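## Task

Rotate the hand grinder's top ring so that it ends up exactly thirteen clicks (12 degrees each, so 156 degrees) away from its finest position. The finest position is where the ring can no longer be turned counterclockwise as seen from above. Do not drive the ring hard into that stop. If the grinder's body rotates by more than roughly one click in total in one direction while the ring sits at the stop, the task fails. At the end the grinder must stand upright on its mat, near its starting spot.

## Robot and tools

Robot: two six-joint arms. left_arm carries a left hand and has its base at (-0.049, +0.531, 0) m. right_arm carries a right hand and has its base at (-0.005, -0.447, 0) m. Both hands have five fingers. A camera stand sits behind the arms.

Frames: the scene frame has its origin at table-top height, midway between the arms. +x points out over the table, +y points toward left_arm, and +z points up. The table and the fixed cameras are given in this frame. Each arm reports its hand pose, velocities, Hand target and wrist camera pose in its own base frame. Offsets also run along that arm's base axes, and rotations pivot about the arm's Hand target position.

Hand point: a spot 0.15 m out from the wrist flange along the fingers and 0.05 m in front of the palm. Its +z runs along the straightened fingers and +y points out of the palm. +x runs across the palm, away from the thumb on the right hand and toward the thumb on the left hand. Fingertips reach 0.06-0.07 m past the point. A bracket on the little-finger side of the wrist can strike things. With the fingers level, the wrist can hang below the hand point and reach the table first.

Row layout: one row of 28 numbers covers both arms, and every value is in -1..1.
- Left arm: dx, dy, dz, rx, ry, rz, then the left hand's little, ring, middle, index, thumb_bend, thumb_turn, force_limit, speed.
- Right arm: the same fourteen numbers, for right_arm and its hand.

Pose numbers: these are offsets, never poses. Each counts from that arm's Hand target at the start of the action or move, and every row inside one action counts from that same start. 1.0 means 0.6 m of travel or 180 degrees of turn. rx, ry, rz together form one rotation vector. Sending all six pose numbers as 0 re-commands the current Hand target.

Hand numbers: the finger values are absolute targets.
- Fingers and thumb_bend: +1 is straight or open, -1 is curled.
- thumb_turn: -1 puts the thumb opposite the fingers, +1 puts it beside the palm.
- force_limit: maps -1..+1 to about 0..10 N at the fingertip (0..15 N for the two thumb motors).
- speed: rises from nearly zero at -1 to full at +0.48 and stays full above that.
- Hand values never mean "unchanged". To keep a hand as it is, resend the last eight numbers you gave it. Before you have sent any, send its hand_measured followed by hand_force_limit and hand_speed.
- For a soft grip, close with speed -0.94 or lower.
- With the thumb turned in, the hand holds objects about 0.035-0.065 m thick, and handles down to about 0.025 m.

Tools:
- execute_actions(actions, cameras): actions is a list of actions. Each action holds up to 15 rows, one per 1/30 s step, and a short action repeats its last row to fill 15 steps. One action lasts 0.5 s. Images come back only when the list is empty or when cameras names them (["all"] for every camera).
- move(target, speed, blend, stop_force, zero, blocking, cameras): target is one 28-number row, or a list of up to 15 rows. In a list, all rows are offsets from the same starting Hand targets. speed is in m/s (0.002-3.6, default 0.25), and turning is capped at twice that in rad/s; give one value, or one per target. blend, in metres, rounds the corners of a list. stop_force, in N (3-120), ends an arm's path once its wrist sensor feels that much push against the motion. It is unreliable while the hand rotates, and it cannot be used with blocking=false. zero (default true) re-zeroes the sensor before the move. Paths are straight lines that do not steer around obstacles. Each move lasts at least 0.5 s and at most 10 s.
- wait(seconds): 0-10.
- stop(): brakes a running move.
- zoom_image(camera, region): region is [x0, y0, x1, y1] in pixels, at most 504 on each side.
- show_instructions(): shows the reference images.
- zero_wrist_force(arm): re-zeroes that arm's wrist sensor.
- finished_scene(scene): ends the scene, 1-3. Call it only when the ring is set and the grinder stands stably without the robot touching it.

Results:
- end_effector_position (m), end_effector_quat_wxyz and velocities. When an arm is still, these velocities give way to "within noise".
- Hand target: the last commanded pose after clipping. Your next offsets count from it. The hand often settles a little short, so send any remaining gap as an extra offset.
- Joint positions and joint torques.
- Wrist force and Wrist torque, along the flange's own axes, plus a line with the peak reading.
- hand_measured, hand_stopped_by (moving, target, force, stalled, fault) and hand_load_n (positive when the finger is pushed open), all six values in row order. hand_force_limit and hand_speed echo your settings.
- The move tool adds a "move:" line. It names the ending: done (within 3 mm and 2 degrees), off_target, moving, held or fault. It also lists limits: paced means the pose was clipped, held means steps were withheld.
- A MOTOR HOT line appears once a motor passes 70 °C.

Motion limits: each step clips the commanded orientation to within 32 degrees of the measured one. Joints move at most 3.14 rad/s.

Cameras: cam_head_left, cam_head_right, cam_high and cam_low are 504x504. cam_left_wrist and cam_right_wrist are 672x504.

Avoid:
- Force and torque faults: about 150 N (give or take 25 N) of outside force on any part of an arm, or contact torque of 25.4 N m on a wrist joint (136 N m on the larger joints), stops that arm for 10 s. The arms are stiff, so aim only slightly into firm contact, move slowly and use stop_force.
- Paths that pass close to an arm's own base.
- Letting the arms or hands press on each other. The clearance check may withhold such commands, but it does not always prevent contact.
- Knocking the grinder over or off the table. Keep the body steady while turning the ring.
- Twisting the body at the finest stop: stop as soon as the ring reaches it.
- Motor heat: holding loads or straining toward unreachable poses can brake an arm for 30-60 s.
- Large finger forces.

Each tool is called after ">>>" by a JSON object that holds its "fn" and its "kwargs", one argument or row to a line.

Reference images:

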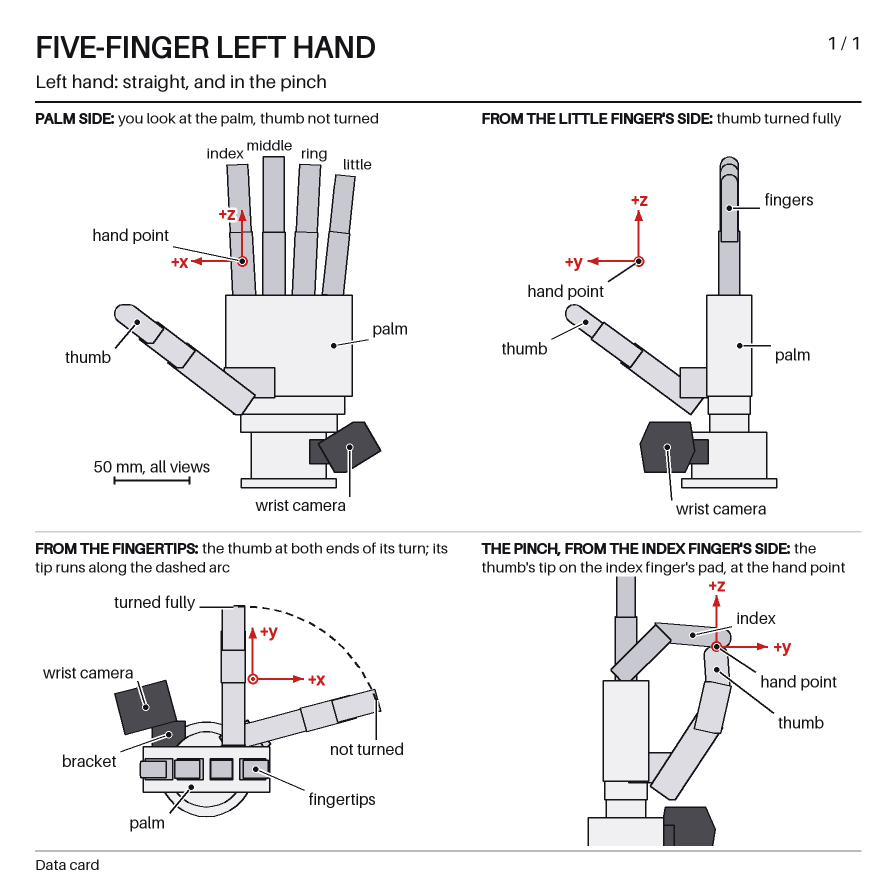

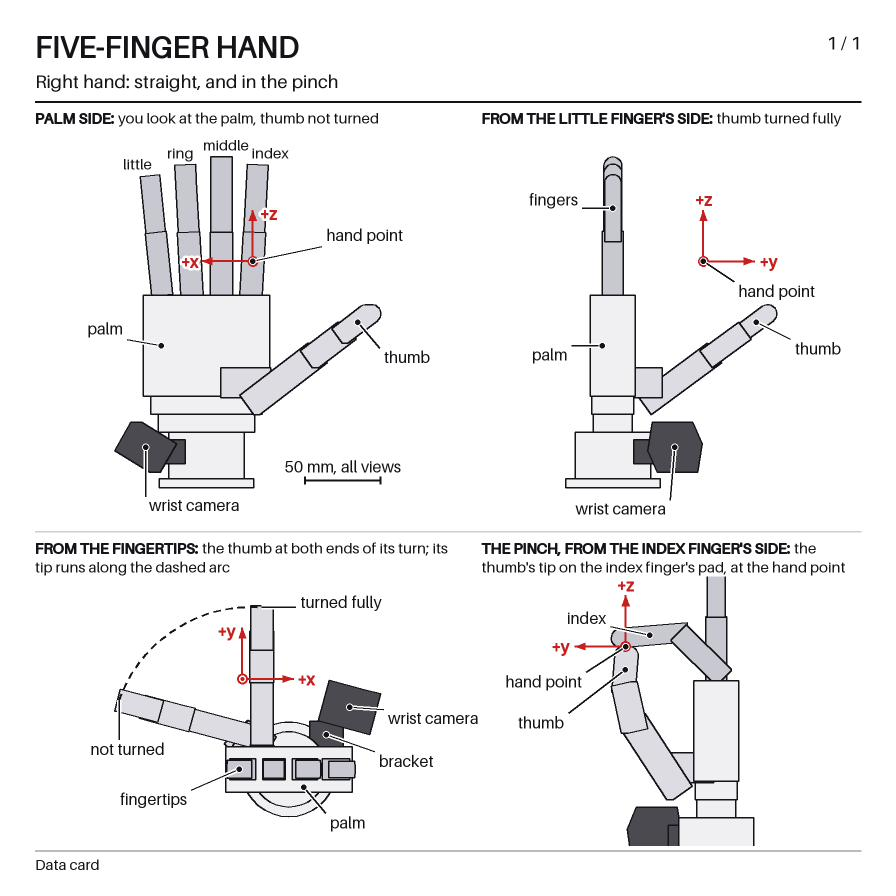

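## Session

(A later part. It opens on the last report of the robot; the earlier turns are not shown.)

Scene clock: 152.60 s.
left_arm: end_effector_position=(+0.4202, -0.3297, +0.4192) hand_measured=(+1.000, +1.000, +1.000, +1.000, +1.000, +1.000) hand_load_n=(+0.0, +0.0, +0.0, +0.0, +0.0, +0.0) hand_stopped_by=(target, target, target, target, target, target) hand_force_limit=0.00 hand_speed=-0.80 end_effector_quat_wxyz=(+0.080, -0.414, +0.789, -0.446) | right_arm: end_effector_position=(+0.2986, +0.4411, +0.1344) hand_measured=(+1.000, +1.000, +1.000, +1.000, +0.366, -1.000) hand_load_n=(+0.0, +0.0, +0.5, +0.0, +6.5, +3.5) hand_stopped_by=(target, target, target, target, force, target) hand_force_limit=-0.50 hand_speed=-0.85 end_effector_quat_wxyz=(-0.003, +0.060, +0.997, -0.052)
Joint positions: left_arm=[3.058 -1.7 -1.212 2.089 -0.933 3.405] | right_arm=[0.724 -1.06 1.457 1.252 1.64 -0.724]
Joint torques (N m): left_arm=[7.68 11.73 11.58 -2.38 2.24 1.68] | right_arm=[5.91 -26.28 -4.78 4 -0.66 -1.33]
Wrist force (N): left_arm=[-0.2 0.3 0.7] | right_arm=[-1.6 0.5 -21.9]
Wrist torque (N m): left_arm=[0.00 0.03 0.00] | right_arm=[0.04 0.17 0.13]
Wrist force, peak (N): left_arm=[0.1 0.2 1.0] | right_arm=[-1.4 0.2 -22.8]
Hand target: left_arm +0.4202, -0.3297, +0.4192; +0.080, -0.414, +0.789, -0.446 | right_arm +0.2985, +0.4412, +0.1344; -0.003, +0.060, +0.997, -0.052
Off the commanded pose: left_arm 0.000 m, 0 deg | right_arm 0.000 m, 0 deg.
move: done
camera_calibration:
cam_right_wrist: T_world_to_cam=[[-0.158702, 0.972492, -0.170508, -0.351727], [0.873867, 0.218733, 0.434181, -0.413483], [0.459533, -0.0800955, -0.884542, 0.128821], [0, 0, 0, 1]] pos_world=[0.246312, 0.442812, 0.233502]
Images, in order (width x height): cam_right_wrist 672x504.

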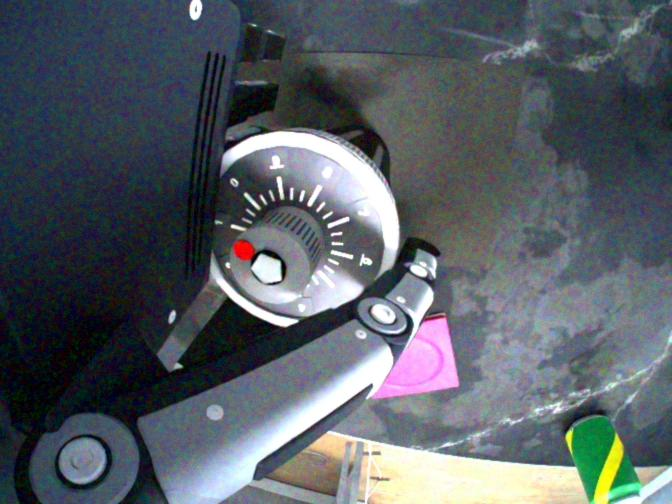

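>>> {"fn": "wait", "kwargs": {
  "seconds": 0.1,
  "cameras": ["cam_low","cam_head_left","cam_head_right"]
}}

>>> {"fn": "zoom_image", "kwargs": {
  "camera": "cam_low",
  "region": [240, 170, 380, 310]
}}

>>> {"fn": "zoom_image", "kwargs": {
  "camera": "cam_head_left",
  "region": [190, 290, 340, 440]
}}

Scene clock: 156.40 s.
left_arm: end_effector_position=(+0.4202, -0.3297, +0.4192) hand_measured=(+1.000, +1.000, +1.000, +1.000, +1.000, +1.000) hand_load_n=(+0.5, +0.0, +0.0, +0.0, +0.0, +0.0) hand_stopped_by=(target, target, target, target, target, target) hand_force_limit=0.00 hand_speed=-0.80 end_effector_quat_wxyz=(+0.080, -0.414, +0.789, -0.446) | right_arm: end_effector_position=(+0.2985, +0.4412, +0.1344) hand_measured=(+1.000, +1.000, +1.000, +1.000, +0.366, -1.000) hand_load_n=(+0.0, +0.0, +0.0, +0.0, +6.5, +3.5) hand_stopped_by=(target, target, target, target, force, target) hand_force_limit=-0.50 hand_speed=-0.85 end_effector_quat_wxyz=(-0.003, +0.060, +0.997, -0.052)
Joint positions: left_arm=[3.058 -1.7 -1.212 2.089 -0.933 3.405] | right_arm=[0.724 -1.06 1.457 1.252 1.64 -0.724]
Joint torques (N m): left_arm=[7.48 13.53 13.13 -2.58 2.51 1.73] | right_arm=[9.2 -23.04 -13.29 3.97 -0.36 -2.27]
Wrist force (N): left_arm=[0.2 0.0 0.7] | right_arm=[-1.3 0.5 -22.4]
Wrist torque (N m): left_arm=[-0.05 -0.01 0.02] | right_arm=[0.04 0.13 0.14]
Wrist force, peak (N): left_arm=[0.0 0.2 1.0] | right_arm=[-1.3 0.4 -22.7]
Hand target: left_arm +0.4202, -0.3297, +0.4192; +0.080, -0.414, +0.789, -0.446 | right_arm +0.2985, +0.4412, +0.1344; -0.003, +0.060, +0.997, -0.052
Off the commanded pose: left_arm 0.000 m, 0 deg | right_arm 0.000 m, 0 deg.
wait: 0.10 s; at rest from the start
Images, in order (width x height): cam_head_left 504x504, cam_head_right 504x504, cam_low 504x504.

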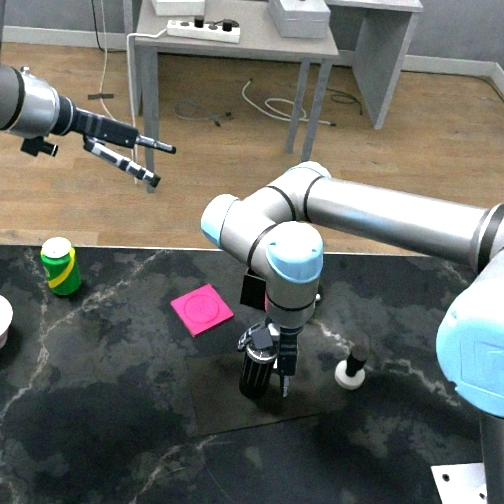

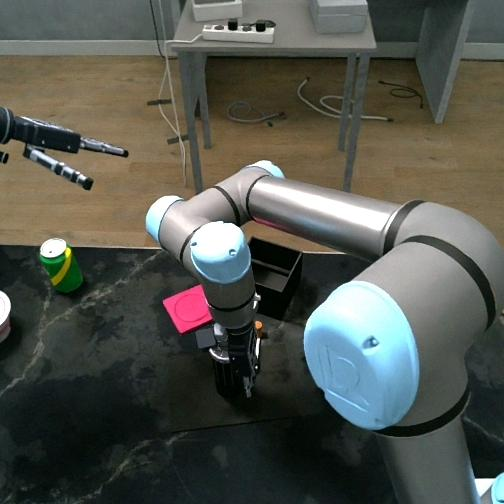

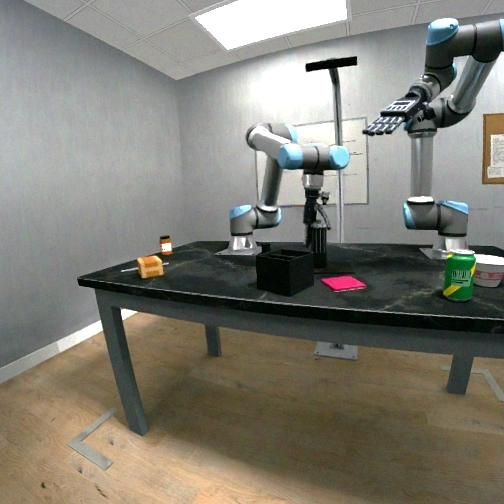

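Scaled by 3.600 from the camera's 504x504 image, which has a finer 720x720 frame.

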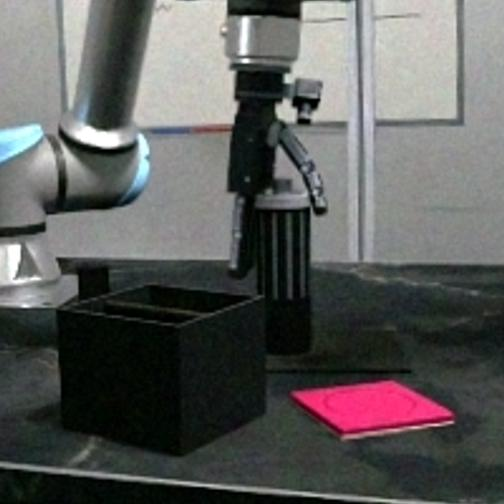

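Scaled by 3.360 from the camera's 504x504 image, which has a finer 720x720 frame.

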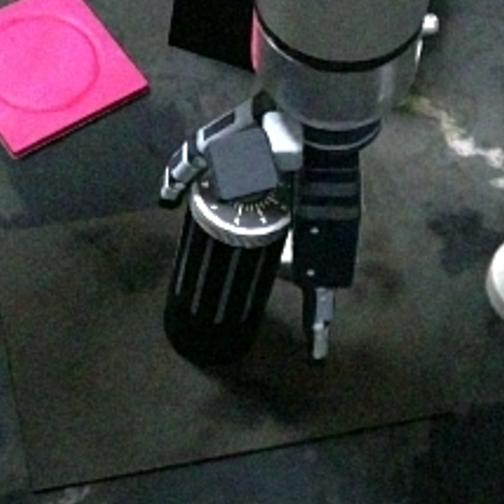

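>>> {"fn": "move", "kwargs": {
  "target": [
    [0,0,0,0,0,0,1,1,1,1,1,1,0,-0.8,0,0,0.0017,0,0,0,1,1,1,1,0.1,-1,-0.5,-0.85]
  ],
  "speed": 0.02
}}

>>> {"fn": "execute_actions", "kwargs": {
  "actions": [
    [[0,0,0,0,0,0,1,1,1,1,1,1,0,-0.8,0,0,0,0,0,0,1,1,1,1,0.9,-1,-0.6,-0.7]]
  ],
  "cameras": ["cam_right_wrist"]
}}

Scene clock: 217.43 s.
left_arm: end_effector_position=(+0.4202, -0.3297, +0.4192) hand_measured=(+1.000, +1.000, +1.000, +1.000, +1.000, +1.000) hand_load_n=(+0.0, -0.5, +0.0, +0.0, +0.0, -0.5) hand_stopped_by=(target, target, target, target, target, target) hand_force_limit=0.00 hand_speed=-0.80 end_effector_quat_wxyz=(+0.080, -0.414, +0.789, -0.446) | right_arm: end_effector_position=(+0.2985, +0.4412, +0.1354) hand_measured=(+1.000, +1.000, +1.000, +1.000, +0.366, -1.000) hand_load_n=(+0.0, +0.0, +0.0, +0.0, +3.5, +1.5) hand_stopped_by=(target, target, target, target, force, target) hand_force_limit=-0.50 hand_speed=-0.85 end_effector_quat_wxyz=(-0.003, +0.060, +0.997, -0.052)
Joint positions: left_arm=[3.058 -1.7 -1.212 2.089 -0.933 3.405] | right_arm=[0.724 -1.061 1.455 1.255 1.64 -0.724]
Joint torques (N m): left_arm=[7.17 11.62 13.06 -2.58 2.31 1.78] | right_arm=[9.07 -41.88 -23.32 4.1 -0.08 -2.04]
Wrist force (N): left_arm=[0.2 0.0 0.8] | right_arm=[-0.8 0.9 -9.0]
Wrist torque (N m): left_arm=[-0.06 -0.02 0.03] | right_arm=[-0.08 0.01 0.08]
Wrist force, peak (N): left_arm=[-0.3 0.2 0.9] | right_arm=[-1.4 0.4 -22.7]
Hand target: left_arm +0.4202, -0.3297, +0.4192; +0.080, -0.414, +0.789, -0.446 | right_arm +0.2985, +0.4412, +0.1354; -0.003, +0.060, +0.997, -0.052
Off the commanded pose: left_arm 0.000 m, 0 deg | right_arm 0.000 m, 0 deg.
move: done

Scene clock: 218.97 s.
left_arm: end_effector_position=(+0.4202, -0.3297, +0.4192) hand_measured=(+1.000, +1.000, +1.000, +1.000, +1.000, +1.000) hand_load_n=(-0.5, +0.0, +0.0, +0.0, +0.0, +0.0) hand_stopped_by=(target, target, target, target, target, target) hand_force_limit=0.00 hand_speed=-0.80 end_effector_quat_wxyz=(+0.080, -0.414, +0.789, -0.446) | right_arm: end_effector_position=(+0.2985, +0.4412, +0.1354) hand_measured=(+1.000, +1.000, +1.000, +1.000, +0.900, -1.000) hand_load_n=(+0.0, +0.0, +0.0, +0.0, +0.0, +0.0) hand_stopped_by=(target, target, target, target, target, target) hand_force_limit=-0.60 hand_speed=-0.70 end_effector_quat_wxyz=(-0.003, +0.060, +0.997, -0.052)
Joint positions: left_arm=[3.058 -1.7 -1.212 2.089 -0.933 3.405] | right_arm=[0.724 -1.061 1.455 1.255 1.64 -0.724]
Joint torques (N m): left_arm=[6.56 11.88 11.24 -2.52 2.26 1.76] | right_arm=[8.27 -43.82 -21 0.37 0.12 -1.6]
Wrist force (N): left_arm=[0.0 0.2 0.6] | right_arm=[0.4 -0.7 -0.2]
Wrist torque (N m): left_arm=[-0.02 0.02 0.01] | right_arm=[-0.10 -0.13 0.03]
Wrist force, peak (N): left_arm=[0.1 0.2 0.9] | right_arm=[-0.7 0.9 -9.8]
Hand target: left_arm +0.4202, -0.3297, +0.4192; +0.080, -0.414, +0.789, -0.446 | right_arm +0.2985, +0.4412, +0.1354; -0.003, +0.060, +0.997, -0.052
Off the commanded pose: left_arm 0.000 m, 0 deg | right_arm 0.000 m, 0 deg.
camera_calibration:
cam_right_wrist: T_world_to_cam=[[-0.15906, 0.972427, -0.170543, -0.351529], [0.873861, 0.219057, 0.434029, -0.414002], [0.45942, -0.0799938, -0.88461, 0.129846], [0, 0, 0, 1]] pos_world=[0.246212, 0.442913, 0.234601]
Images, in order (width x height): cam_right_wrist 672x504.

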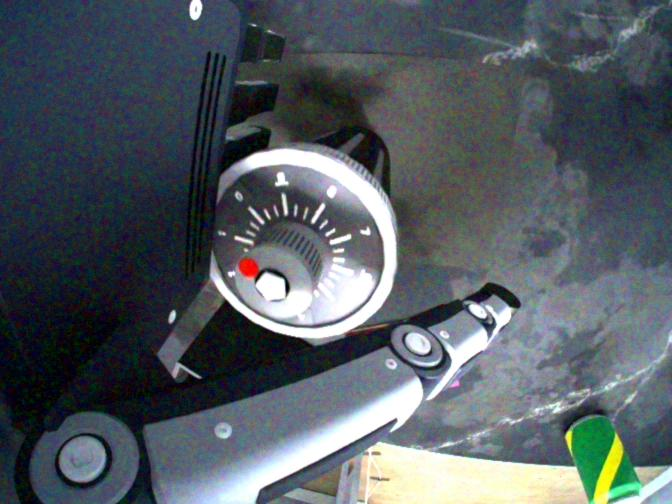

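>>> {"fn": "move", "kwargs": {
  "target": [
    [0,0,0,0,0,0,1,1,1,1,1,1,0,-0.8,0.0032,-0.0167,0.0243,0.01655,-0.002,0,1,1,0.95,0.95,0.9,-1,-0.6,-0.7]
  ],
  "speed": 0.08,
  "cameras": ["cam_right_wrist"]
}}

>>> {"fn": "move", "kwargs": {
  "target": [
    [0,0,0,0,0,0,1,1,1,1,1,1,0,-0.8,0,0,-0.0192,0,0,0,1,1,0.95,0.95,0.9,-1,-0.6,-0.7],
    [0,0,0,0,0,0,1,1,1,1,1,1,0,-0.8,0.0023,0.0193,-0.0192,0,0,0,1,1,0.95,0.95,0.9,-1,-0.6,-0.7]
  ],
  "speed": 0.04,
  "stop_force": 3,
  "cameras": ["cam_right_wrist","cam_head_left"]
}}

>>> {"fn": "zoom_image", "kwargs": {
  "camera": "cam_right_wrist",
  "region": [180, 100, 430, 350]
}}

>>> {"fn": "zoom_image", "kwargs": {
  "camera": "cam_head_left",
  "region": [190, 290, 340, 440]
}}

Scene clock: 251.13 s.
left_arm: end_effector_position=(+0.4202, -0.3297, +0.4192) hand_measured=(+1.000, +1.000, +1.000, +1.000, +1.000, +1.000) hand_load_n=(+0.0, +0.0, +0.0, +0.0, +0.0, +0.0) hand_stopped_by=(target, target, target, target, target, target) hand_force_limit=0.00 hand_speed=-0.80 end_effector_quat_wxyz=(+0.080, -0.414, +0.789, -0.446) | right_arm: end_effector_position=(+0.3004, +0.4311, +0.1499) hand_measured=(+1.000, +1.000, +0.950, +0.950, +0.900, -1.000) hand_load_n=(+0.0, +0.0, +0.0, +0.0, +0.0, +0.0) hand_stopped_by=(target, target, target, target, target, target) hand_force_limit=-0.60 hand_speed=-0.70 end_effector_quat_wxyz=(-0.002, +0.060, +0.998, -0.026)
Joint positions: left_arm=[3.058 -1.7 -1.212 2.089 -0.933 3.405] | right_arm=[0.685 -1.119 1.499 1.228 1.606 -0.765]
Joint torques (N m): left_arm=[6.21 12.68 13.08 -2.09 2.14 1.77] | right_arm=[9.04 -31.4 -30.28 4.69 1.11 1.81]
Wrist force (N): left_arm=[0.1 0.2 0.6] | right_arm=[0.3 -0.6 -0.3]
Wrist torque (N m): left_arm=[-0.01 0.00 0.01] | right_arm=[-0.03 -0.13 -0.07]
Wrist force, peak (N): left_arm=[-0.1 0.4 0.9] | right_arm=[0.6 -0.9 -0.3]
Hand target: left_arm +0.4202, -0.3297, +0.4192; +0.080, -0.414, +0.789, -0.446 | right_arm +0.3004, +0.4312, +0.1500; -0.002, +0.060, +0.998, -0.026
Off the commanded pose: left_arm 0.000 m, 0 deg | right_arm 0.000 m, 0 deg.
move: done
camera_calibration:
cam_right_wrist: T_world_to_cam=[[-0.158102, 0.980001, -0.120838, -0.349914], [0.871066, 0.196056, 0.450339, -0.41143], [0.465024, -0.0340586, -0.884643, 0.119446], [0, 0, 0, 1]] pos_world=[0.247516, 0.427648, 0.248667]
Images, in order (width x height): cam_right_wrist 672x504.

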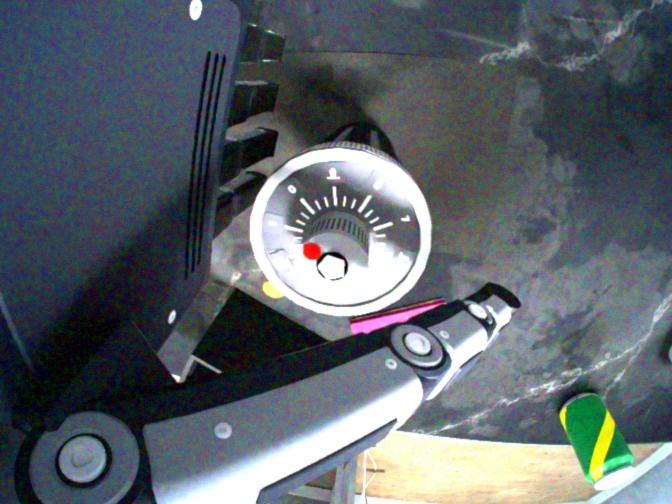

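Scene clock: 252.73 s.
left_arm: end_effector_position=(+0.4202, -0.3297, +0.4192) hand_measured=(+1.000, +1.000, +1.000, +1.000, +1.000, +1.000) hand_load_n=(+0.0, +0.0, +0.0, +0.0, -0.5, +0.0) hand_stopped_by=(target, target, target, target, target, target) hand_force_limit=0.00 hand_speed=-0.80 end_effector_quat_wxyz=(+0.080, -0.414, +0.789, -0.446) | right_arm: end_effector_position=(+0.3018, +0.4427, +0.1385) hand_measured=(+1.000, +1.000, +0.950, +0.950, +0.900, -1.000) hand_load_n=(+0.0, +0.0, +0.0, +0.0, +0.0, +0.0) hand_stopped_by=(target, target, target, target, target, target) hand_force_limit=-0.60 hand_speed=-0.70 end_effector_quat_wxyz=(-0.002, +0.060, +0.998, -0.026)
Joint positions: left_arm=[3.058 -1.7 -1.212 2.089 -0.933 3.405] | right_arm=[0.703 -1.085 1.479 1.215 1.606 -0.747]
Joint torques (N m): left_arm=[6.57 13.31 12.91 -2.64 2.45 1.72] | right_arm=[-9.67 -47 -4.05 0.38 0.97 -2.17]
Wrist force (N): left_arm=[0.2 0.3 0.7] | right_arm=[0.4 -0.5 -0.1]
Wrist torque (N m): left_arm=[-0.01 -0.02 0.02] | right_arm=[-0.05 -0.13 0.07]
Wrist force, peak (N): left_arm=[0.1 0.3 0.9] | right_arm=[0.5 -0.8 0.2]
Hand target: left_arm +0.4202, -0.3297, +0.4192; +0.080, -0.414, +0.789, -0.446 | right_arm +0.3018, +0.4427, +0.1385; -0.002, +0.060, +0.998, -0.026
Off the commanded pose: left_arm 0.000 m, 0 deg | right_arm 0.000 m, 0 deg.
move: done
camera_calibration:
cam_right_wrist: T_world_to_cam=[[-0.158116, 0.979998, -0.120845, -0.362432], [0.871064, 0.196072, 0.450337, -0.409796], [0.465024, -0.0340586, -0.884643, 0.109105], [0, 0, 0, 1]] pos_world=[0.248916, 0.439248, 0.237267]
Images, in order (width x height): cam_head_left 504x504, cam_right_wrist 672x504.

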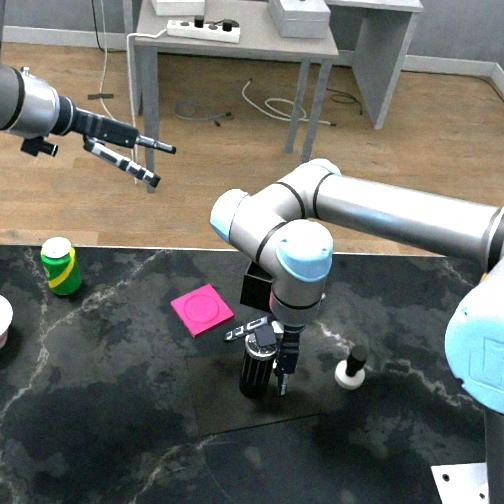

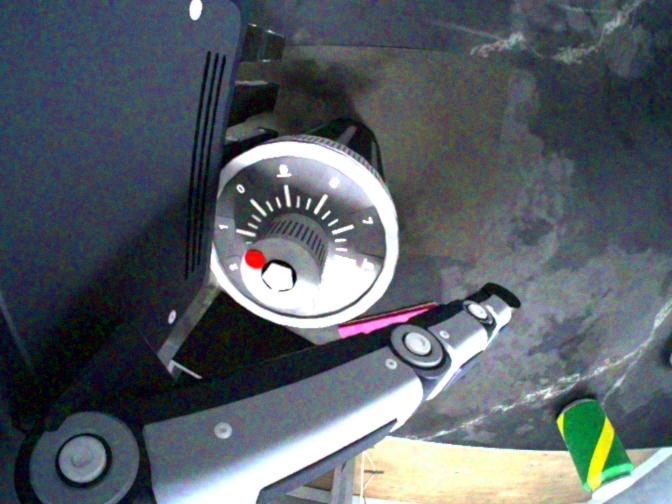

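Scaled by 2.016 from the camera's 672x504 image, which has a finer 960x720 frame.

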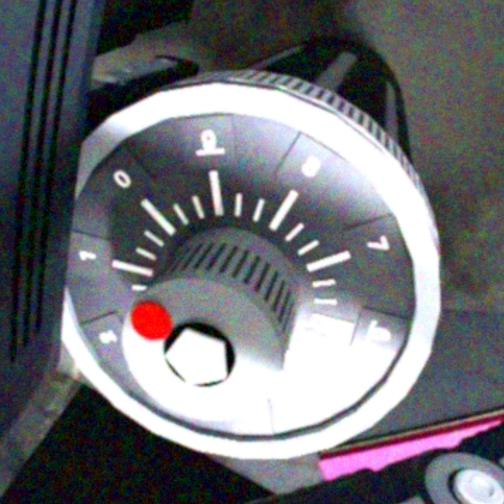

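Scaled by 3.360 from the camera's 504x504 image, which has a finer 720x720 frame.

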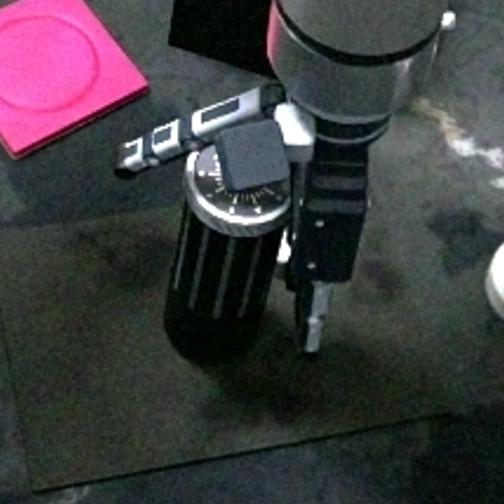

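>>> {"fn": "move", "kwargs": {
  "target": [0,0,0,0,0,0,1,1,1,1,1,1,0,-0.8, 0,0,-0.005,0,0,0,1,1,0.95,0.95,0.9,-1,-0.6,-0.7],
  "speed": 0.01,
  "stop_force": 3,
  "cameras": ["cam_right_wrist"]
}}

Scene clock: 272.20 s.
left_arm: end_effector_position=(+0.4202, -0.3297, +0.4192) hand_measured=(+1.000, +1.000, +1.000, +1.000, +1.000, +1.000) hand_load_n=(+0.0, +0.0, +0.0, +0.0, +0.0, +0.0) hand_stopped_by=(target, target, target, target, target, target) hand_force_limit=0.00 hand_speed=-0.80 end_effector_quat_wxyz=(+0.080, -0.414, +0.789, -0.446) | right_arm: end_effector_position=(+0.3018, +0.4427, +0.1372) hand_measured=(+1.000, +1.000, +0.950, +0.950, +0.900, -1.000) hand_load_n=(+0.0, +0.0, +0.0, +0.0, +0.0, +0.0) hand_stopped_by=(target, target, target, target, target, target) hand_force_limit=-0.60 hand_speed=-0.70 end_effector_quat_wxyz=(-0.002, +0.060, +0.998, -0.026)
Joint positions: left_arm=[3.058 -1.7 -1.212 2.089 -0.933 3.405] | right_arm=[0.703 -1.084 1.481 1.212 1.606 -0.747]
Joint torques (N m): left_arm=[6.56 13.11 13.41 -2.25 2.23 1.5] | right_arm=[-6.5 -43.32 -25.86 3.9 0.94 -1.49]
Wrist force (N): left_arm=[0.2 0.1 0.6] | right_arm=[0.7 -2.0 -5.7]
Wrist torque (N m): left_arm=[-0.02 -0.03 0.02] | right_arm=[0.12 -0.08 0.07]
Wrist force, peak (N): left_arm=[0.0 0.3 0.9] | right_arm=[0.6 -2.7 -8.6]
Hand target: left_arm +0.4202, -0.3297, +0.4192; +0.080, -0.414, +0.789, -0.446 | right_arm +0.3018, +0.4427, +0.1372; -0.002, +0.060, +0.998, -0.026 (not the last commanded pose)
Off the commanded pose: left_arm 0.000 m, 0 deg | right_arm 0.002 m, 0 deg.
move: contact (right_arm)
camera_calibration:
cam_right_wrist: T_world_to_cam=[[-0.158058, 0.980022, -0.120723, -0.362643], [0.871032, 0.195968, 0.450444, -0.409182], [0.465103, -0.0339573, -0.884605, 0.107882], [0, 0, 0, 1]] pos_world=[0.248916, 0.439248, 0.235967]
Images, in order (width x height): cam_right_wrist 672x504.

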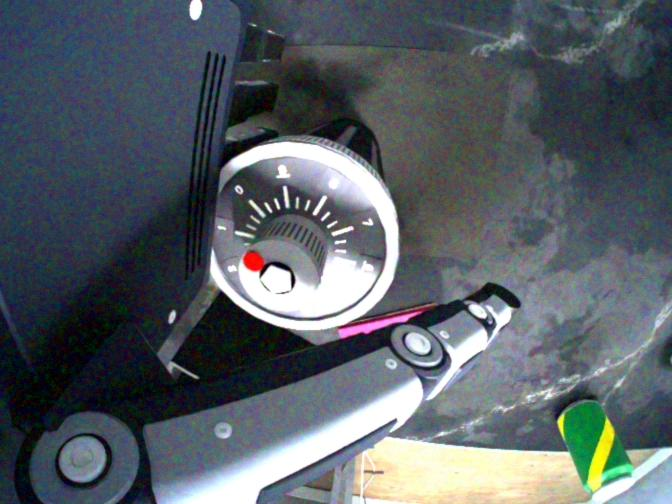

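>>> {"fn": "move", "kwargs": {
  "target": [
    [0,0,0,0,0,0,1,1,1,1,1,1,0,-0.8, 0,0,0.0007,0,0,0,1,1,0.95,0.95,0.55,-1,-0.2,-0.5],
    [0,0,0,0,0,0,1,1,1,1,1,1,0,-0.8, 0,0,0.0007,0,0,0,1,1,0.95,0.95,0.1,-1,-0.2,-0.85]
  ],
  "speed": 0.02,
  "cameras": ["cam_right_wrist"]
}}

Scene clock: 278.70 s.
left_arm: end_effector_position=(+0.4202, -0.3297, +0.4192) hand_measured=(+1.000, +1.000, +1.000, +1.000, +1.000, +1.000) hand_load_n=(+0.0, +0.0, +0.0, +0.0, +0.0, +0.0) hand_stopped_by=(target, target, target, target, target, target) hand_force_limit=0.00 hand_speed=-0.80 end_effector_quat_wxyz=(+0.080, -0.414, +0.789, -0.446) | right_arm: end_effector_position=(+0.3018, +0.4427, +0.1377) hand_measured=(+1.000, +1.000, +0.950, +0.950, +0.320, -1.000) hand_load_n=(+0.0, +0.0, +0.5, +0.0, +6.0, +1.0) hand_stopped_by=(target, target, target, target, force, target) hand_force_limit=-0.20 hand_speed=-0.85 end_effector_quat_wxyz=(-0.002, +0.060, +0.998, -0.026)
Joint positions: left_arm=[3.058 -1.7 -1.212 2.089 -0.933 3.405] | right_arm=[0.703 -1.084 1.48 1.213 1.606 -0.747]
Joint torques (N m): left_arm=[6.78 12.69 13.78 -2.13 2.15 1.63] | right_arm=[-0.92 -44.22 -23.02 2.45 0.92 -1.61]
Wrist force (N): left_arm=[0.1 0.2 0.8] | right_arm=[0.4 1.5 -2.8]
Wrist torque (N m): left_arm=[-0.03 0.01 0.02] | right_arm=[-0.08 -0.11 0.11]
Wrist force, peak (N): left_arm=[0.0 0.3 1.0] | right_arm=[0.6 -2.0 -6.2]
Hand target: left_arm +0.4202, -0.3297, +0.4192; +0.080, -0.414, +0.789, -0.446 | right_arm +0.3018, +0.4427, +0.1377; -0.002, +0.060, +0.998, -0.026
Off the commanded pose: left_arm 0.000 m, 0 deg | right_arm 0.000 m, 0 deg.
move: done
camera_calibration:
cam_right_wrist: T_world_to_cam=[[-0.158058, 0.980022, -0.120723, -0.362594], [0.871032, 0.195968, 0.450444, -0.409362], [0.465103, -0.0339573, -0.884605, 0.108236], [0, 0, 0, 1]] pos_world=[0.248916, 0.439248, 0.236367]
Images, in order (width x height): cam_right_wrist 672x504.

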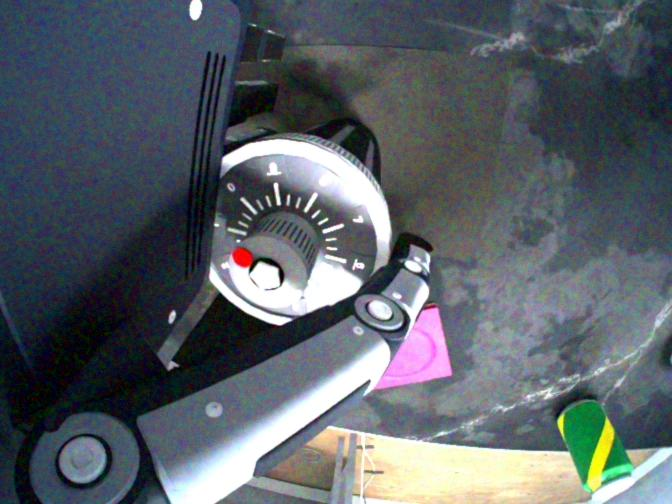

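>>> {"fn": "move", "kwargs": {
  "target": [0,0,0,0,0,0,1,1,1,1,1,1,0,-0.8, 0,0,-0.02,0,0,0,1,1,0.95,0.95,0.1,-1,-0.2,-0.85],
  "speed": 0.01,
  "stop_force": 10,
  "cameras": ["cam_right_wrist"]
}}

>>> {"fn": "zoom_image", "kwargs": {
  "camera": "cam_right_wrist",
  "region": [180, 100, 430, 350]
}}

Scene clock: 289.07 s.
left_arm: end_effector_position=(+0.4202, -0.3297, +0.4192) hand_measured=(+1.000, +1.000, +1.000, +1.000, +1.000, +1.000) hand_load_n=(+0.0, +0.0, +0.0, +0.0, +0.0, +0.0) hand_stopped_by=(target, target, target, target, target, target) hand_force_limit=0.00 hand_speed=-0.80 end_effector_quat_wxyz=(+0.080, -0.414, +0.789, -0.446) | right_arm: end_effector_position=(+0.3018, +0.4428, +0.1366) hand_measured=(+1.000, +1.000, +0.950, +0.950, +0.320, -1.000) hand_load_n=(+0.0, +0.0, +0.0, +0.0, +7.0, +1.0) hand_stopped_by=(target, target, target, target, force, target) hand_force_limit=-0.20 hand_speed=-0.85 end_effector_quat_wxyz=(-0.002, +0.060, +0.998, -0.026)
Joint positions: left_arm=[3.058 -1.7 -1.212 2.089 -0.933 3.405] | right_arm=[0.703 -1.083 1.482 1.21 1.606 -0.747]
Joint torques (N m): left_arm=[6.41 13.54 12.95 -2.12 2.34 1.32] | right_arm=[3.09 -39.57 -23.76 3.84 1.09 -1.53]
Wrist force (N): left_arm=[0.0 0.1 0.7] | right_arm=[0.9 -0.3 -13.3]
Wrist torque (N m): left_arm=[-0.04 0.01 0.01] | right_arm=[0.21 0.04 0.09]
Wrist force, peak (N): left_arm=[0.0 0.2 1.0] | right_arm=[1.0 -2.1 -21.1]
Hand target: left_arm +0.4202, -0.3297, +0.4192; +0.080, -0.414, +0.789, -0.446 | right_arm +0.3018, +0.4428, +0.1366; -0.002, +0.060, +0.998, -0.026 (not the last commanded pose)
Off the commanded pose: left_arm 0.000 m, 0 deg | right_arm 0.011 m, 0 deg.
move: contact (right_arm)
camera_calibration:
cam_right_wrist: T_world_to_cam=[[-0.158037, 0.980048, -0.12054, -0.362873], [0.870929, 0.195873, 0.450684, -0.408921], [0.465303, -0.0337571, -0.884508, 0.107195], [0, 0, 0, 1]] pos_world=[0.248916, 0.439348, 0.235368]
Images, in order (width x height): cam_right_wrist 672x504.

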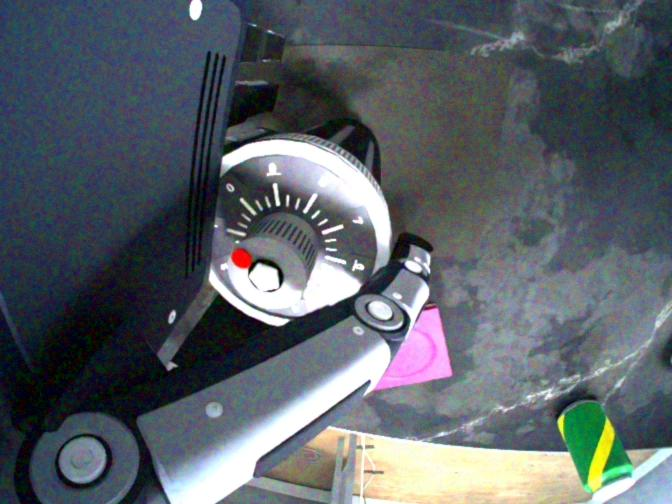

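Scaled by 2.016 from the camera's 672x504 image, which has a finer 960x720 frame.

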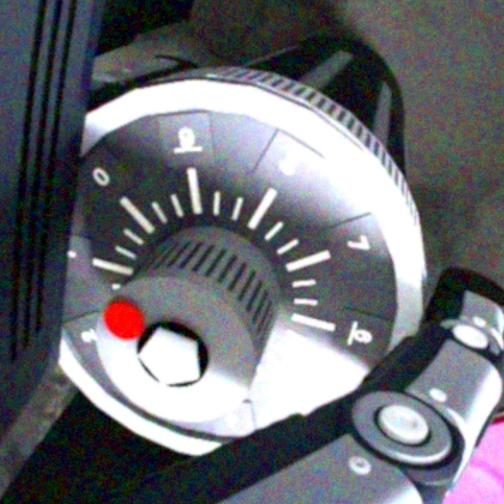

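>>> {"fn": "move", "kwargs": {
  "target": [
    [0,0,0,0,0,0,1,1,1,1,1,1,0,-0.8, 0,0,0.0015,0,0,0,1,1,0.95,0.95,0.1,-1,-0.2,-0.85],
    [0,0,0,0,0,0,1,1,1,1,1,1,0,-0.8, 0.0006,0.005,0.0015,0,0,0,1,1,0.95,0.95,0.1,-1,-0.2,-0.85]
  ],
  "speed": 0.02,
  "cameras": ["cam_right_wrist","cam_head_right","cam_head_left"]
}}

>>> {"fn": "zoom_image", "kwargs": {
  "camera": "cam_right_wrist",
  "region": [180, 100, 430, 350]
}}

>>> {"fn": "zoom_image", "kwargs": {
  "camera": "cam_head_right",
  "region": [60, 160, 260, 360]
}}

Scene clock: 300.00 s.
left_arm: end_effector_position=(+0.4202, -0.3297, +0.4192) hand_measured=(+1.000, +1.000, +1.000, +1.000, +1.000, +1.000) hand_load_n=(+0.0, +0.0, +0.0, +0.0, +0.0, -0.5) hand_stopped_by=(target, target, target, target, target, target) hand_force_limit=0.00 hand_speed=-0.80 end_effector_quat_wxyz=(+0.080, -0.414, +0.789, -0.446) | right_arm: end_effector_position=(+0.3022, +0.4459, +0.1376) hand_measured=(+1.000, +1.000, +0.950, +0.950, +0.320, -1.000) hand_load_n=(+0.0, +0.0, +0.0, +0.0, +5.5, +1.5) hand_stopped_by=(target, target, target, target, force, target) hand_force_limit=-0.20 hand_speed=-0.85 end_effector_quat_wxyz=(-0.002, +0.060, +0.998, -0.026)
Joint positions: left_arm=[3.058 -1.7 -1.212 2.089 -0.933 3.405] | right_arm=[0.707 -1.078 1.471 1.216 1.606 -0.743]
Joint torques (N m): left_arm=[5.73 13.35 14.46 -1.98 2.04 1.46] | right_arm=[-9.23 -50.07 -6.9 0.23 -1.26 -1.24]
Wrist force (N): left_arm=[0.0 0.1 1.0] | right_arm=[0.4 -2.2 4.1]
Wrist torque (N m): left_arm=[-0.06 0.03 0.01] | right_arm=[0.01 -0.18 -0.03]
Wrist force, peak (N): left_arm=[0.0 0.1 1.0] | right_arm=[0.8 -0.4 -13.7]
Hand target: left_arm +0.4202, -0.3297, +0.4192; +0.080, -0.414, +0.789, -0.446 | right_arm +0.3022, +0.4458, +0.1375; -0.002, +0.060, +0.998, -0.026
Off the commanded pose: left_arm 0.000 m, 0 deg | right_arm 0.000 m, 0 deg.
move: done
camera_calibration:
cam_right_wrist: T_world_to_cam=[[-0.158094, 0.980024, -0.120662, -0.365701], [0.870961, 0.195977, 0.450578, -0.410224], [0.465224, -0.0338584, -0.884545, 0.108029], [0, 0, 0, 1]] pos_world=[0.249216, 0.442448, 0.236268]
Images, in order (width x height): cam_head_left 504x504, cam_head_right 504x504, cam_right_wrist 672x504.

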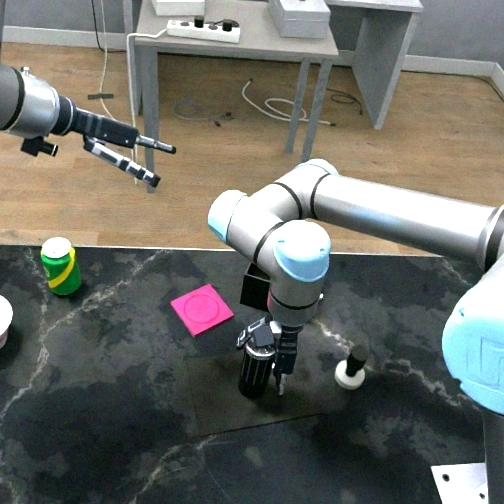

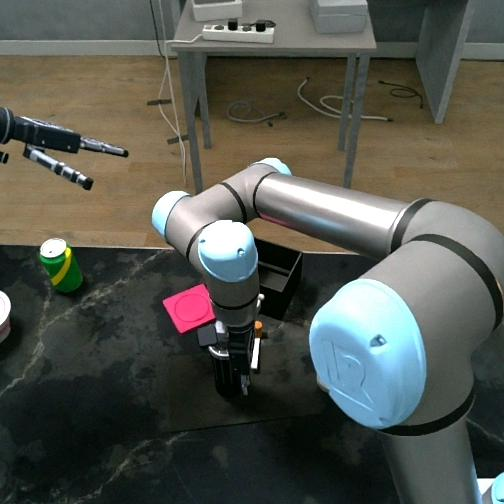

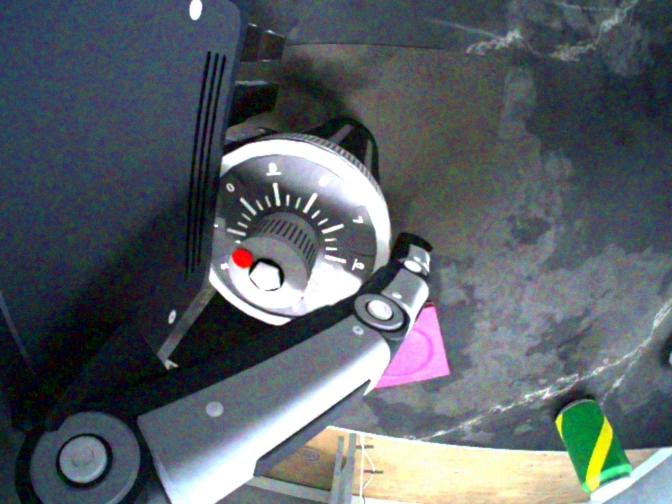

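Scaled by 2.016 from the camera's 672x504 image, which has a finer 960x720 frame.

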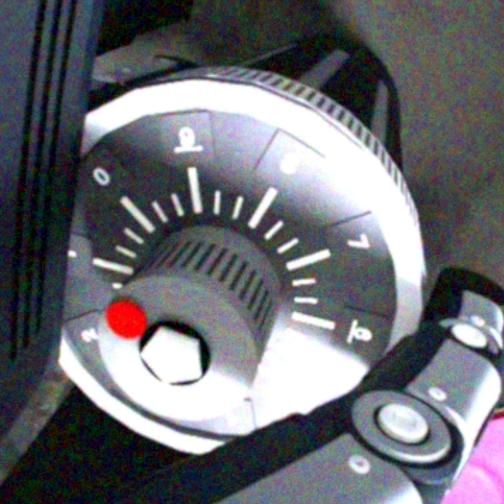

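Scaled by 2.520 from the camera's 504x504 image, which has a finer 720x720 frame.

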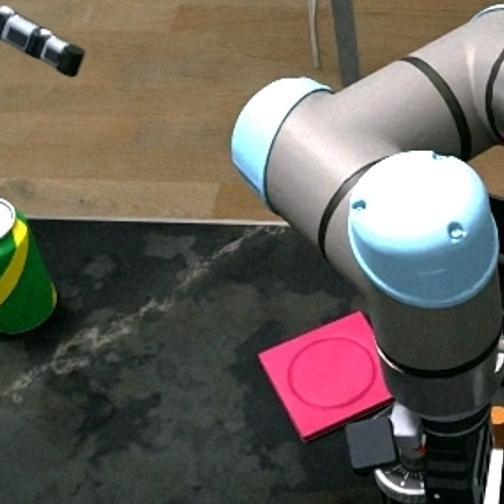

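>>> {"fn": "move", "kwargs": {
  "target": [0,0,0,0,0,0,1,1,1,1,1,1,0,-0.8, 0,0,-0.02,0,0,0,1,1,0.95,0.95,0.1,-1,-0.2,-0.85],
  "speed": 0.01,
  "stop_force": 14,
  "cameras": []
}}

Scene clock: 307.03 s.
left_arm: end_effector_position=(+0.4202, -0.3297, +0.4192) hand_measured=(+1.000, +1.000, +1.000, +1.000, +1.000, +1.000) hand_load_n=(+0.0, +0.0, +0.0, +0.0, +0.0, +0.0) hand_stopped_by=(target, target, target, target, target, target) hand_force_limit=0.00 hand_speed=-0.80 end_effector_quat_wxyz=(+0.080, -0.414, +0.789, -0.446) | right_arm: end_effector_position=(+0.3022, +0.4458, +0.1368) hand_measured=(+1.000, +1.000, +0.950, +0.950, +0.320, -1.000) hand_load_n=(+0.0, +0.0, -0.5, +0.0, +5.5, +1.5) hand_stopped_by=(target, target, target, target, force, target) hand_force_limit=-0.20 hand_speed=-0.85 end_effector_quat_wxyz=(-0.002, +0.060, +0.998, -0.026)
Joint positions: left_arm=[3.058 -1.7 -1.212 2.089 -0.933 3.405] | right_arm=[0.707 -1.077 1.472 1.214 1.605 -0.743]
Joint torques (N m): left_arm=[6.74 12.82 13.6 -1.93 2.19 1.45] | right_arm=[-7.77 -31.05 -24.33 2.98 -1.42 -2.11]
Wrist force (N): left_arm=[0.0 0.1 0.7] | right_arm=[1.1 -4.1 -12.9]
Wrist torque (N m): left_arm=[-0.04 0.02 0.01] | right_arm=[0.42 0.05 -0.04]
Wrist force, peak (N): left_arm=[0.1 0.4 0.9] | right_arm=[1.0 -5.8 -20.8]
Hand target: left_arm +0.4202, -0.3297, +0.4192; +0.080, -0.414, +0.789, -0.446 | right_arm +0.3022, +0.4458, +0.1368; -0.002, +0.060, +0.998, -0.026 (not the last commanded pose)
Off the commanded pose: left_arm 0.000 m, 0 deg | right_arm 0.011 m, 0 deg.
move: contact (right_arm)
No camera images: "cameras" was empty.

>>> {"fn": "move", "kwargs": {
  "target": [0,0,0,0,0,0,1,1,1,1,1,1,0,-0.8, -0.0080,0.0043,0,0,0,0.0667,1,1,0.95,0.95,0.1,-1,-0.2,-0.85],
  "speed": 0.1,
  "cameras": ["cam_right_wrist"]
}}

>>> {"fn": "zoom_image", "kwargs": {
  "camera": "cam_right_wrist",
  "region": [180, 100, 430, 350]
}}

Scene clock: 311.70 s.
left_arm: end_effector_position=(+0.4202, -0.3297, +0.4192) hand_measured=(+1.000, +1.000, +1.000, +1.000, +1.000, +1.000) hand_load_n=(+0.0, +0.0, +0.0, +0.0, +0.0, +0.0) hand_stopped_by=(target, target, target, target, target, target) hand_force_limit=0.00 hand_speed=-0.80 end_effector_quat_wxyz=(+0.080, -0.414, +0.789, -0.446) | right_arm: end_effector_position=(+0.2975, +0.4483, +0.1368) hand_measured=(+1.000, +1.000, +0.950, +0.950, +0.320, -1.000) hand_load_n=(+0.0, +0.0, +0.0, +0.0, +6.0, +1.0) hand_stopped_by=(target, target, target, target, force, target) hand_force_limit=-0.20 hand_speed=-0.85 end_effector_quat_wxyz=(+0.001, -0.044, +0.999, -0.026)
Joint positions: left_arm=[3.058 -1.7 -1.212 2.089 -0.933 3.405] | right_arm=[0.693 -1.08 1.473 1.206 1.613 -0.966]
Joint torques (N m): left_arm=[5.84 13.57 13.12 -2 2.18 1.31] | right_arm=[3.8 -30.34 -23.65 0.45 -1.46 -0.34]
Wrist force (N): left_arm=[0.0 0.2 0.5] | right_arm=[0.7 -3.6 -12.1]
Wrist torque (N m): left_arm=[-0.01 0.01 0.01] | right_arm=[0.44 -0.03 -0.08]
Wrist force, peak (N): left_arm=[0.0 0.3 1.0] | right_arm=[0.4 -4.0 -14.5]
Hand target: left_arm +0.4202, -0.3297, +0.4192; +0.080, -0.414, +0.789, -0.446 | right_arm +0.2974, +0.4484, +0.1368; +0.001, -0.045, +0.999, -0.026
Off the commanded pose: left_arm 0.000 m, 0 deg | right_arm 0.000 m, 0 deg.
move: done
camera_calibration:
cam_right_wrist: T_world_to_cam=[[-0.358164, 0.925853, -0.12048, -0.285065], [0.811155, 0.372467, 0.450884, -0.467742], [0.462327, 0.0637627, -0.884414, 0.0667293], [0, 0, 0, 1]] pos_world=[0.24646, 0.433892, 0.235569]
Images, in order (width x height): cam_right_wrist 672x504.

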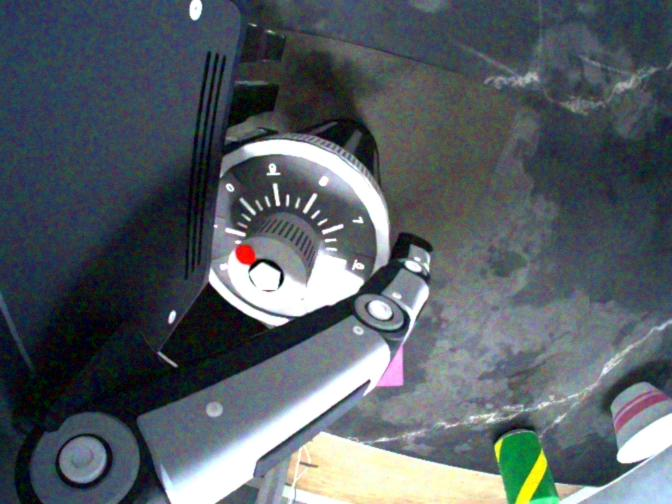

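Scaled by 2.016 from the camera's 672x504 image, which has a finer 960x720 frame.

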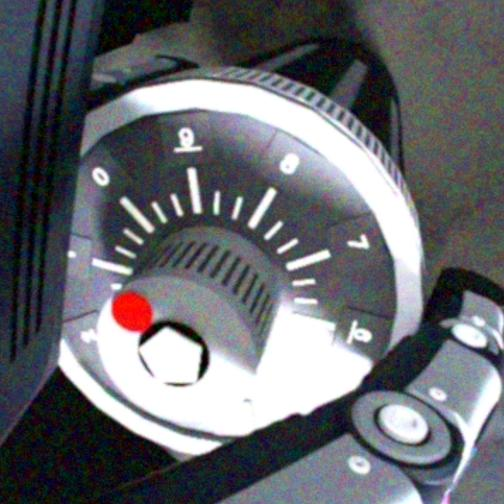

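>>> {"fn": "move", "kwargs": {
  "target": [0,0,0,0,0,0,1,1,1,1,1,1,0,-0.8, -0.0087,0.0026,0,0,0,0.0667,1,1,0.95,0.95,0.1,-1,-0.2,-0.85],
  "speed": 0.15,
  "cameras": ["cam_right_wrist"]
}}

>>> {"fn": "zoom_image", "kwargs": {
  "camera": "cam_right_wrist",
  "region": [180, 100, 430, 350]
}}

Scene clock: 319.00 s.
left_arm: end_effector_position=(+0.4202, -0.3297, +0.4192) hand_measured=(+1.000, +1.000, +1.000, +1.000, +1.000, +1.000) hand_load_n=(+0.0, +0.0, +0.0, +0.0, +0.0, +0.0) hand_stopped_by=(target, target, target, target, target, target) hand_force_limit=0.00 hand_speed=-0.80 end_effector_quat_wxyz=(+0.080, -0.414, +0.789, -0.446) | right_arm: end_effector_position=(+0.2923, +0.4499, +0.1368) hand_measured=(+1.000, +1.000, +0.950, +0.950, +0.320, -1.000) hand_load_n=(+0.0, +0.0, +0.0, +0.0, +6.0, +1.5) hand_stopped_by=(target, target, target, target, force, target) hand_force_limit=-0.20 hand_speed=-0.85 end_effector_quat_wxyz=(+0.004, -0.149, +0.989, -0.025)
Joint positions: left_arm=[3.058 -1.7 -1.212 2.089 -0.933 3.405] | right_arm=[0.681 -1.078 1.468 1.2 1.618 -1.188]
Joint torques (N m): left_arm=[6.81 14.4 14.33 -1.86 2.32 1.36] | right_arm=[8.37 -30.86 -9.32 1.31 -1.7 -1.34]
Wrist force (N): left_arm=[-0.1 0.2 0.7] | right_arm=[0.3 -4.0 -11.1]
Wrist torque (N m): left_arm=[-0.02 0.02 0.01] | right_arm=[0.40 -0.05 -0.07]
Wrist force, peak (N): left_arm=[-0.1 0.2 1.1] | right_arm=[0.4 -3.8 -14.8]
Hand target: left_arm +0.4202, -0.3297, +0.4192; +0.080, -0.414, +0.789, -0.446 | right_arm +0.2922, +0.4499, +0.1368; +0.004, -0.149, +0.989, -0.025
Off the commanded pose: left_arm 0.000 m, 0 deg | right_arm 0.000 m, 0 deg.
move: done
camera_calibration:
cam_right_wrist: T_world_to_cam=[[-0.542871, 0.83112, -0.120541, -0.191754], [0.715891, 0.533015, 0.450993, -0.508539], [0.43908, 0.158537, -0.88435, 0.0331721], [0, 0, 0, 1]] pos_world=[0.245396, 0.425171, 0.235569]
Images, in order (width x height): cam_right_wrist 672x504.

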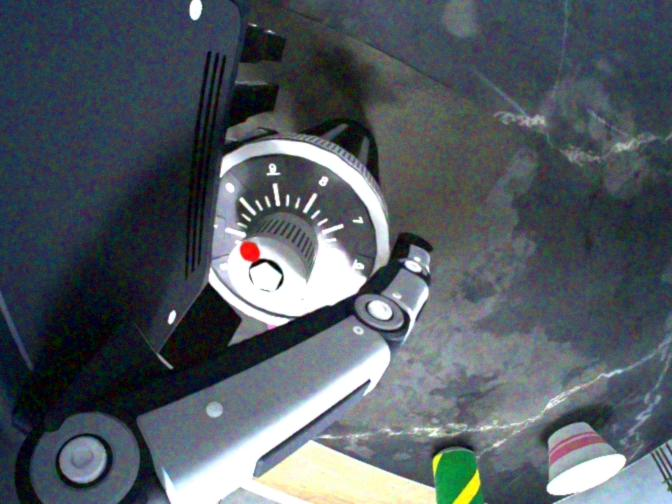

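Scaled by 2.016 from the camera's 672x504 image, which has a finer 960x720 frame.

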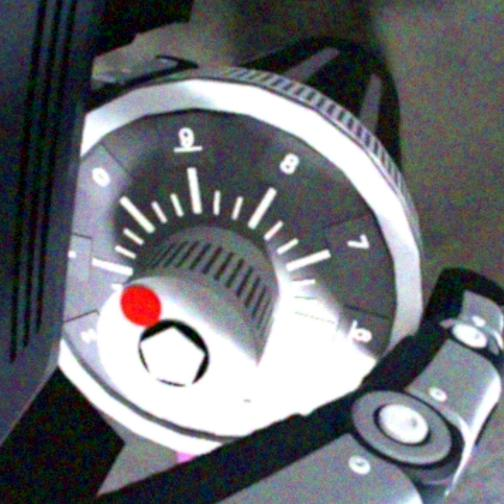

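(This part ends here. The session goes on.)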